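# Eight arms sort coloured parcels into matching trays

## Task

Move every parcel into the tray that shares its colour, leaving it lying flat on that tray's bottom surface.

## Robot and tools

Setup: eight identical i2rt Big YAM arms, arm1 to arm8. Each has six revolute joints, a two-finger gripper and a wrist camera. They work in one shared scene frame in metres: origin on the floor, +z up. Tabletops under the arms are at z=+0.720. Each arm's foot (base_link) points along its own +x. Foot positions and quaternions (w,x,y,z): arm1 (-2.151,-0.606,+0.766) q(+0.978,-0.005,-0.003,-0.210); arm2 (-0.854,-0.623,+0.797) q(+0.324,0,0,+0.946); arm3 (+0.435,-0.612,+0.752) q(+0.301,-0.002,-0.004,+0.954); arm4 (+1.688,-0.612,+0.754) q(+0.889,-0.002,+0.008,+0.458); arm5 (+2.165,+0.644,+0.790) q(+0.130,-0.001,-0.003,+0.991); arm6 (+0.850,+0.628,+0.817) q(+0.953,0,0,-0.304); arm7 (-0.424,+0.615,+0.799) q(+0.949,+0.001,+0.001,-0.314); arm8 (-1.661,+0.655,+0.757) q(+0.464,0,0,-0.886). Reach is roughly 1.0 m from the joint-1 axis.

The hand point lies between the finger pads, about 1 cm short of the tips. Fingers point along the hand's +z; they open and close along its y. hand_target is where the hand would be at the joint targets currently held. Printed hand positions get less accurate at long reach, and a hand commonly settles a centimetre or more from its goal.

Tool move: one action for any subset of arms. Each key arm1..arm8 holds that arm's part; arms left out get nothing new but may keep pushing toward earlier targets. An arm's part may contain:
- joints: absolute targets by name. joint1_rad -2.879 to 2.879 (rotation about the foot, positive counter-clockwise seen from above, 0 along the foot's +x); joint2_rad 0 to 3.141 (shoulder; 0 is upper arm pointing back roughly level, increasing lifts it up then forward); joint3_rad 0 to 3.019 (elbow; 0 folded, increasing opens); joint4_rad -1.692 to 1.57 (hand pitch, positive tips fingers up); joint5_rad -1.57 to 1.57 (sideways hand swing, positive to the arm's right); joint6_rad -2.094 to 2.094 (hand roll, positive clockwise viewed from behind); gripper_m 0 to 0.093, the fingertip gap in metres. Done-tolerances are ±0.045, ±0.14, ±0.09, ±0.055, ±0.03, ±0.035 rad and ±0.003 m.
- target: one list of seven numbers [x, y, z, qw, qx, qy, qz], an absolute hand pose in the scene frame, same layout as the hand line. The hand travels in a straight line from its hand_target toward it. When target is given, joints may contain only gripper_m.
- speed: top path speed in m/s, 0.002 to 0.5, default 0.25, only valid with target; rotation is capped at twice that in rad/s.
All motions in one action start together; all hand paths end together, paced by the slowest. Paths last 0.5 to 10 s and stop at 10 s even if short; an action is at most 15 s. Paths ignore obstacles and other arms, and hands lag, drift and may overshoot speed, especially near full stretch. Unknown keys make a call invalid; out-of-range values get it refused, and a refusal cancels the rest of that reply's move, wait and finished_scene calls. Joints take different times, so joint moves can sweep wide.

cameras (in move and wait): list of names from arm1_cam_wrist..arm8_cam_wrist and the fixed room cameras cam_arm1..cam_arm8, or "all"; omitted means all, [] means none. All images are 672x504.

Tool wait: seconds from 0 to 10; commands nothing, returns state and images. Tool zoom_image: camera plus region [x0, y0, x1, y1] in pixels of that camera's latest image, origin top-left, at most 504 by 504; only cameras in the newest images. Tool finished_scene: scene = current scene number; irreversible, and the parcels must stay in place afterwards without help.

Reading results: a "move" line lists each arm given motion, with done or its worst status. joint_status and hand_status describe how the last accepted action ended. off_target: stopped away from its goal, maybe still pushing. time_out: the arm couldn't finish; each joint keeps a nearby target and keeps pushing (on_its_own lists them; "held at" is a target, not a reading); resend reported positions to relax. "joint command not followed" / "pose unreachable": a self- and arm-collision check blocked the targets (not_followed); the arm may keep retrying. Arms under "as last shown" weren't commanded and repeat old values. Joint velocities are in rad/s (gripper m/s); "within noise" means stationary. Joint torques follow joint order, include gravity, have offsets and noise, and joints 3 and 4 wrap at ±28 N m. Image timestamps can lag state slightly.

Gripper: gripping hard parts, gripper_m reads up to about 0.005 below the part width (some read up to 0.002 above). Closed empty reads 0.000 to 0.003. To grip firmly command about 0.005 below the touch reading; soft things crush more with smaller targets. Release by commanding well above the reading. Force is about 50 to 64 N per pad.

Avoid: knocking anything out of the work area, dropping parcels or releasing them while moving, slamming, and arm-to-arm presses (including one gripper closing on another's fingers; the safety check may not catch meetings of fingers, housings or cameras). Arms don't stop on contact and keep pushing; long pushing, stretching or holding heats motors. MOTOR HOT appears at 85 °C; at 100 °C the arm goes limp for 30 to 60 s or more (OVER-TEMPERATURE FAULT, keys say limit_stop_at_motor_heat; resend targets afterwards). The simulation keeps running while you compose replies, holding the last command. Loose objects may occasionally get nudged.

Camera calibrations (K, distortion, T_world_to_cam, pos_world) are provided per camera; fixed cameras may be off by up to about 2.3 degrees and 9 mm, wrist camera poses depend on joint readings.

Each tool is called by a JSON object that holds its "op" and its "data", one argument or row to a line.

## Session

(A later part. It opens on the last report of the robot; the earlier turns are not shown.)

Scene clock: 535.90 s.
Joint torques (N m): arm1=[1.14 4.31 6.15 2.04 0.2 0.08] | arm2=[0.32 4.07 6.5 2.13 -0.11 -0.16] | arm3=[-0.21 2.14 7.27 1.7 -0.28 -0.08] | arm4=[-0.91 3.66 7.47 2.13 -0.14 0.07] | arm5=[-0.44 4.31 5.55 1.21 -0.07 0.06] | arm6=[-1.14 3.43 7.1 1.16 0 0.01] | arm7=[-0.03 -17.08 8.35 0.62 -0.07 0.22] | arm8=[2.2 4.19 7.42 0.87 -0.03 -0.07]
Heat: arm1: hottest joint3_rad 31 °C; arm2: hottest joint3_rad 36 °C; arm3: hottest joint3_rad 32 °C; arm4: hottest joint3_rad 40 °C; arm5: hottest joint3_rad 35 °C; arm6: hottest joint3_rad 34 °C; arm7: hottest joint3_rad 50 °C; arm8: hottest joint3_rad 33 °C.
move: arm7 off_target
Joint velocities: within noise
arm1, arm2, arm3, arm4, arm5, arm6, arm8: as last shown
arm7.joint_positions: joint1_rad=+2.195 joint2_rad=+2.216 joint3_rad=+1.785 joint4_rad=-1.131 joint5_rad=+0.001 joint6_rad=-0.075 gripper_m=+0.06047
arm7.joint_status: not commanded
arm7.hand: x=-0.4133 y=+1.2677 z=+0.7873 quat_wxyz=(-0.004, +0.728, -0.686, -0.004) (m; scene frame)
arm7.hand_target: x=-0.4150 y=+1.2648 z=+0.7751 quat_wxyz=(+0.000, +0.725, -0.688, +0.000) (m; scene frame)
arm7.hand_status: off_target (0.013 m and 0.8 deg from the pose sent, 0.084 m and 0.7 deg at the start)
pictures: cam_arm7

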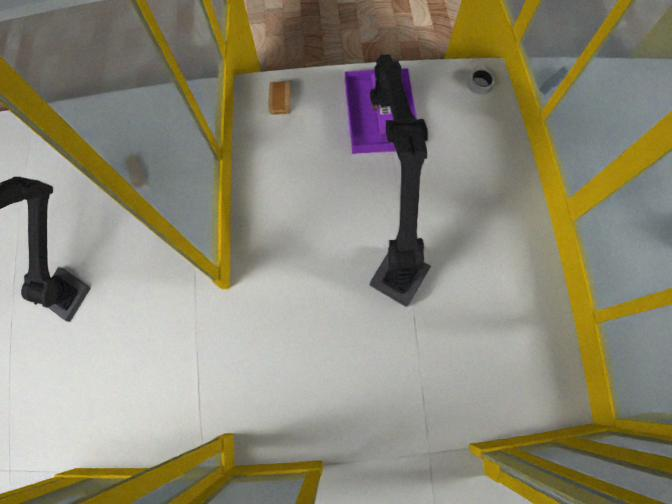

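{"op": "move", "data": {
  "arm7": {"target":[-0.415,1.263,0.758,0,-0.7254,0.6884,0],"speed":0.08},
  "cameras": []
}}

{"op": "move", "data": {
  "arm7": {"joints":{"gripper_m":0.088}},
  "cameras": []
}}

{"op": "move", "data": {
  "arm7": {"target":[-0.415,1.26,0.91,0,-0.7254,0.6884,0],"speed":0.25},
  "cameras": []
}}

{"op": "move", "data": {
  "arm7": {"joints":{"joint2_rad":0.55,"joint3_rad":1.43,"joint4_rad":-1.5}},
  "cameras": ["cam_arm7"]
}}

{"op": "zoom_image", "data": {
  "camera": "cam_arm7",
  "region": [300, 20, 500, 170]
}}

Scene clock: 547.10 s.
Joint torques (N m): arm1=[0.44 4.78 6.19 2 0.18 0.07] | arm2=[0.32 4.07 6.49 2.11 -0.11 -0.16] | arm3=[-0.21 2.08 7.25 1.72 -0.27 -0.08] | arm4=[-0.91 3.66 7.47 2.11 -0.14 0.07] | arm5=[-0.09 4.78 5.68 1.13 -0.1 0.04] | arm6=[-1.08 3.31 7.12 1.14 -0.01 0.01] | arm7=[-0.26 -17.03 8.13 0.51 -0.07 0.2] | arm8=[2.02 4.19 7.54 0.87 -0.03 -0.08]
Heat: arm1: hottest joint3_rad 31 °C; arm2: hottest joint3_rad 36 °C; arm3: hottest joint3_rad 32 °C; arm4: hottest joint3_rad 40 °C; arm5: hottest joint3_rad 35 °C; arm6: hottest joint3_rad 34 °C; arm7: hottest joint3_rad 49 °C; arm8: hottest joint3_rad 33 °C.
move: arm7 off_target
Joint velocities: within noise
arm1, arm2, arm4, arm5, arm6, arm8: as last shown
arm3.joint_positions: joint1_rad=+0.189 joint2_rad=+0.551 joint3_rad=+1.430 joint4_rad=-1.511 joint5_rad=-0.004 joint6_rad=-0.410 gripper_m=+0.09297
arm3.joint_status: not commanded
arm3.hand: x=+0.2708 y=-0.5427 z=+1.2865 quat_wxyz=(-0.184, +0.893, -0.002, -0.412) (m; scene frame)
arm3.hand_target: x=+0.2692 y=-0.5436 z=+1.2889 quat_wxyz=(-0.185, +0.890, +0.003, -0.417) (m; scene frame)
arm3.hand_status: not commanded
arm7.joint_positions: joint1_rad=+2.195 joint2_rad=+2.230 joint3_rad=+1.766 joint4_rad=-1.095 joint5_rad=+0.001 joint6_rad=-0.075 gripper_m=+0.06047
arm7.joint_status: not commanded
arm7.hand: x=-0.4133 y=+1.2667 z=+0.7720 quat_wxyz=(-0.005, +0.728, -0.686, -0.005) (m; scene frame)
arm7.hand_target: x=-0.4150 y=+1.2627 z=+0.7582 quat_wxyz=(+0.000, +0.725, -0.688, +0.000) (m; scene frame)
arm7.hand_status: off_target (0.015 m and 0.9 deg from the pose sent, 0.030 m and 0.8 deg at the start)
pictures: none
No camera images: "cameras" was empty.

Scene clock: 547.73 s.
Joint torques (N m): arm1=[0.56 4.89 6.19 2.02 0.21 0.06] | arm2=[0.32 4.13 6.49 2.13 -0.11 -0.16] | arm3=[-0.21 2.02 7.25 1.72 -0.27 -0.08] | arm4=[-0.91 3.66 7.47 2.13 -0.14 0.07] | arm5=[-0.15 4.84 5.61 1.22 -0.06 0.03] | arm6=[-1.14 3.31 7.1 1.16 0 0.01] | arm7=[-0.15 -17.26 8.25 0.55 -0.08 0.2] | arm8=[2.26 4.13 7.5 0.83 -0.05 -0.06]
Heat: arm1: hottest joint3_rad 31 °C; arm2: hottest joint3_rad 36 °C; arm3: hottest joint3_rad 32 °C; arm4: hottest joint3_rad 40 °C; arm5: hottest joint3_rad 35 °C; arm6: hottest joint3_rad 34 °C; arm7: hottest joint3_rad 49 °C; arm8: hottest joint3_rad 33 °C.
move: arm7 done
Joint velocities: within noise
arm1, arm2, arm3, arm4, arm5, arm6, arm8: as last shown
arm7.joint_positions: joint1_rad=+2.195 joint2_rad=+2.230 joint3_rad=+1.766 joint4_rad=-1.095 joint5_rad=+0.001 joint6_rad=-0.075 gripper_m=+0.08786
arm7.joint_status: all done
arm7.hand: x=-0.4133 y=+1.2667 z=+0.7720 quat_wxyz=(-0.005, +0.728, -0.686, -0.005) (m; scene frame)
arm7.hand_target: x=-0.4150 y=+1.2627 z=+0.7582 quat_wxyz=(+0.000, +0.725, -0.688, +0.000) (m; scene frame)
arm7.hand_status: not commanded
pictures: none
No camera images: "cameras" was empty.

Scene clock: 549.23 s.
Joint torques (N m): arm1=[0.97 4.42 6.16 1.98 0.2 0.06] | arm2=[0.32 4.07 6.5 2.11 -0.11 -0.16] | arm3=[-0.21 2.08 7.24 1.72 -0.26 -0.09] | arm4=[-0.85 3.66 7.46 2.13 -0.14 0.07] | arm5=[-0.32 4.72 5.61 1.09 -0.08 0.06] | arm6=[-1.03 3.37 7.12 1.14 -0.01 0.01] | arm7=[-0.15 -16.85 14.53 -0.25 -0.07 0.21] | arm8=[2.2 4.07 7.46 0.77 -0.05 -0.1]
Heat: arm1: hottest joint3_rad 31 °C; arm2: hottest joint3_rad 36 °C; arm3: hottest joint3_rad 32 °C; arm4: hottest joint3_rad 40 °C; arm5: hottest joint3_rad 35 °C; arm6: hottest joint3_rad 34 °C; arm7: hottest joint3_rad 49 °C; arm8: hottest joint3_rad 33 °C.
move: arm7 off_target
Joint velocities: within noise
arm1, arm2, arm3, arm4, arm5, arm6, arm8: as last shown
arm7.joint_positions: joint1_rad=+2.195 joint2_rad=+2.083 joint3_rad=+1.855 joint4_rad=-1.378 joint5_rad=+0.001 joint6_rad=-0.075 gripper_m=+0.08793
arm7.joint_status: not commanded
arm7.hand: x=-0.4136 y=+1.2445 z=+0.8963 quat_wxyz=(+0.012, +0.728, -0.686, +0.011) (m; scene frame)
arm7.hand_target: x=-0.4151 y=+1.2591 z=+0.9101 quat_wxyz=(+0.000, +0.725, -0.688, +0.000) (m; scene frame)
arm7.hand_status: off_target (0.021 m and 1.9 deg from the pose sent, 0.138 m and 0.9 deg at the start)
pictures: none
No camera images: "cameras" was empty.

Scene clock: 551.23 s.
Joint torques (N m): arm1=[0.73 4.6 6.13 2.07 0.2 0.09] | arm2=[0.32 4.07 6.49 2.13 -0.11 -0.16] | arm3=[-0.26 1.9 7.23 1.69 -0.26 -0.08] | arm4=[-0.91 3.66 7.47 2.11 -0.14 0.07] | arm5=[0.21 4.48 5.68 1.18 -0.1 0.04] | arm6=[-1.03 3.31 7.09 1.16 -0.01 0.01] | arm7=[-0.09 1.96 7.08 0.96 -0.09 0.21] | arm8=[2.32 4.31 7.46 0.85 -0.05 -0.09]
Heat: arm1: hottest joint3_rad 31 °C; arm2: hottest joint3_rad 36 °C; arm3: hottest joint3_rad 32 °C; arm4: hottest joint3_rad 40 °C; arm5: hottest joint3_rad 35 °C; arm6: hottest joint3_rad 34 °C; arm7: hottest joint3_rad 49 °C; arm8: hottest joint3_rad 33 °C.
move: arm7 done
Joint velocities: within noise
arm1.joint_positions: joint1_rad=-1.537 joint2_rad=+0.549 joint3_rad=+1.439 joint4_rad=-1.508 joint5_rad=+0.004 joint6_rad=+0.043 gripper_m=+0.08489
arm1.joint_status: not commanded
arm1.hand: x=-2.2207 y=-0.7619 z=+1.3076 quat_wxyz=(-0.266, -0.748, -0.476, +0.378) (m; scene frame)
arm1.hand_target: x=-2.2231 y=-0.7642 z=+1.3052 quat_wxyz=(-0.265, -0.752, -0.471, +0.377) (m; scene frame)
arm1.hand_status: not commanded
arm2, arm3, arm5, arm6, arm8: as last shown
arm4.joint_positions: joint1_rad=-1.880 joint2_rad=+0.552 joint3_rad=+1.437 joint4_rad=-1.509 joint5_rad=-0.013 joint6_rad=-0.008 gripper_m=+0.08491
arm4.joint_status: not commanded
arm4.hand: x=+1.8012 y=-0.7462 z=+1.2926 quat_wxyz=(-0.407, -0.389, -0.800, +0.207) (m; scene frame)
arm4.hand_target: x=+1.8011 y=-0.7484 z=+1.2916 quat_wxyz=(-0.408, -0.394, -0.797, +0.208) (m; scene frame)
arm4.hand_status: not commanded
arm7.joint_positions: joint1_rad=+2.195 joint2_rad=+0.551 joint3_rad=+1.441 joint4_rad=-1.490 joint5_rad=+0.001 joint6_rad=-0.074 gripper_m=+0.08793
arm7.joint_status: all done
arm7.hand: x=-0.4202 y=+0.7915 z=+1.3443 quat_wxyz=(-0.345, +0.643, -0.606, -0.316) (m; scene frame)
arm7.hand_target: x=-0.4207 y=+0.7914 z=+1.3374 quat_wxyz=(-0.337, +0.644, -0.612, -0.312) (m; scene frame)
arm7.hand_status: not commanded
pictures: cam_arm7

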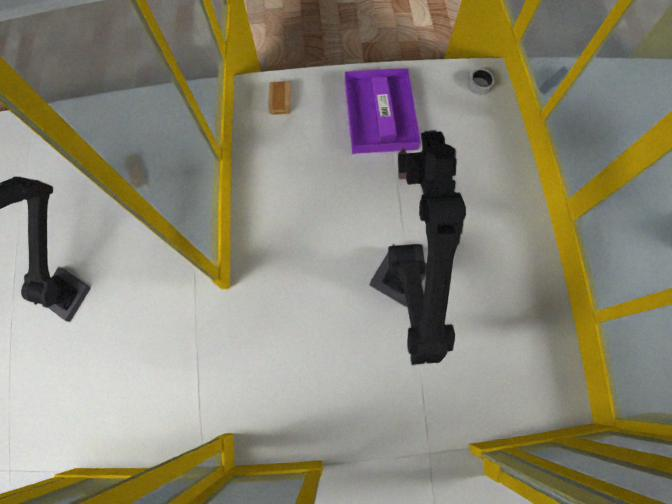

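Scaled by 2.520.

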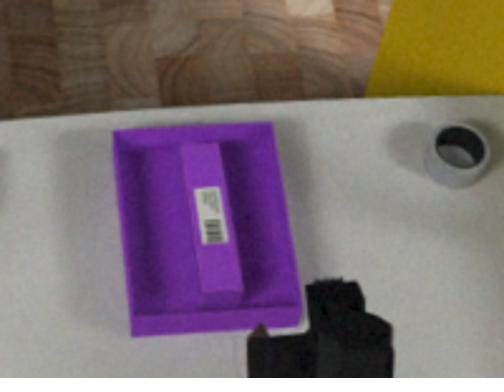

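{"op": "finished_scene", "data": {
  "scene": 2
}}

The scene is finished: the task was done.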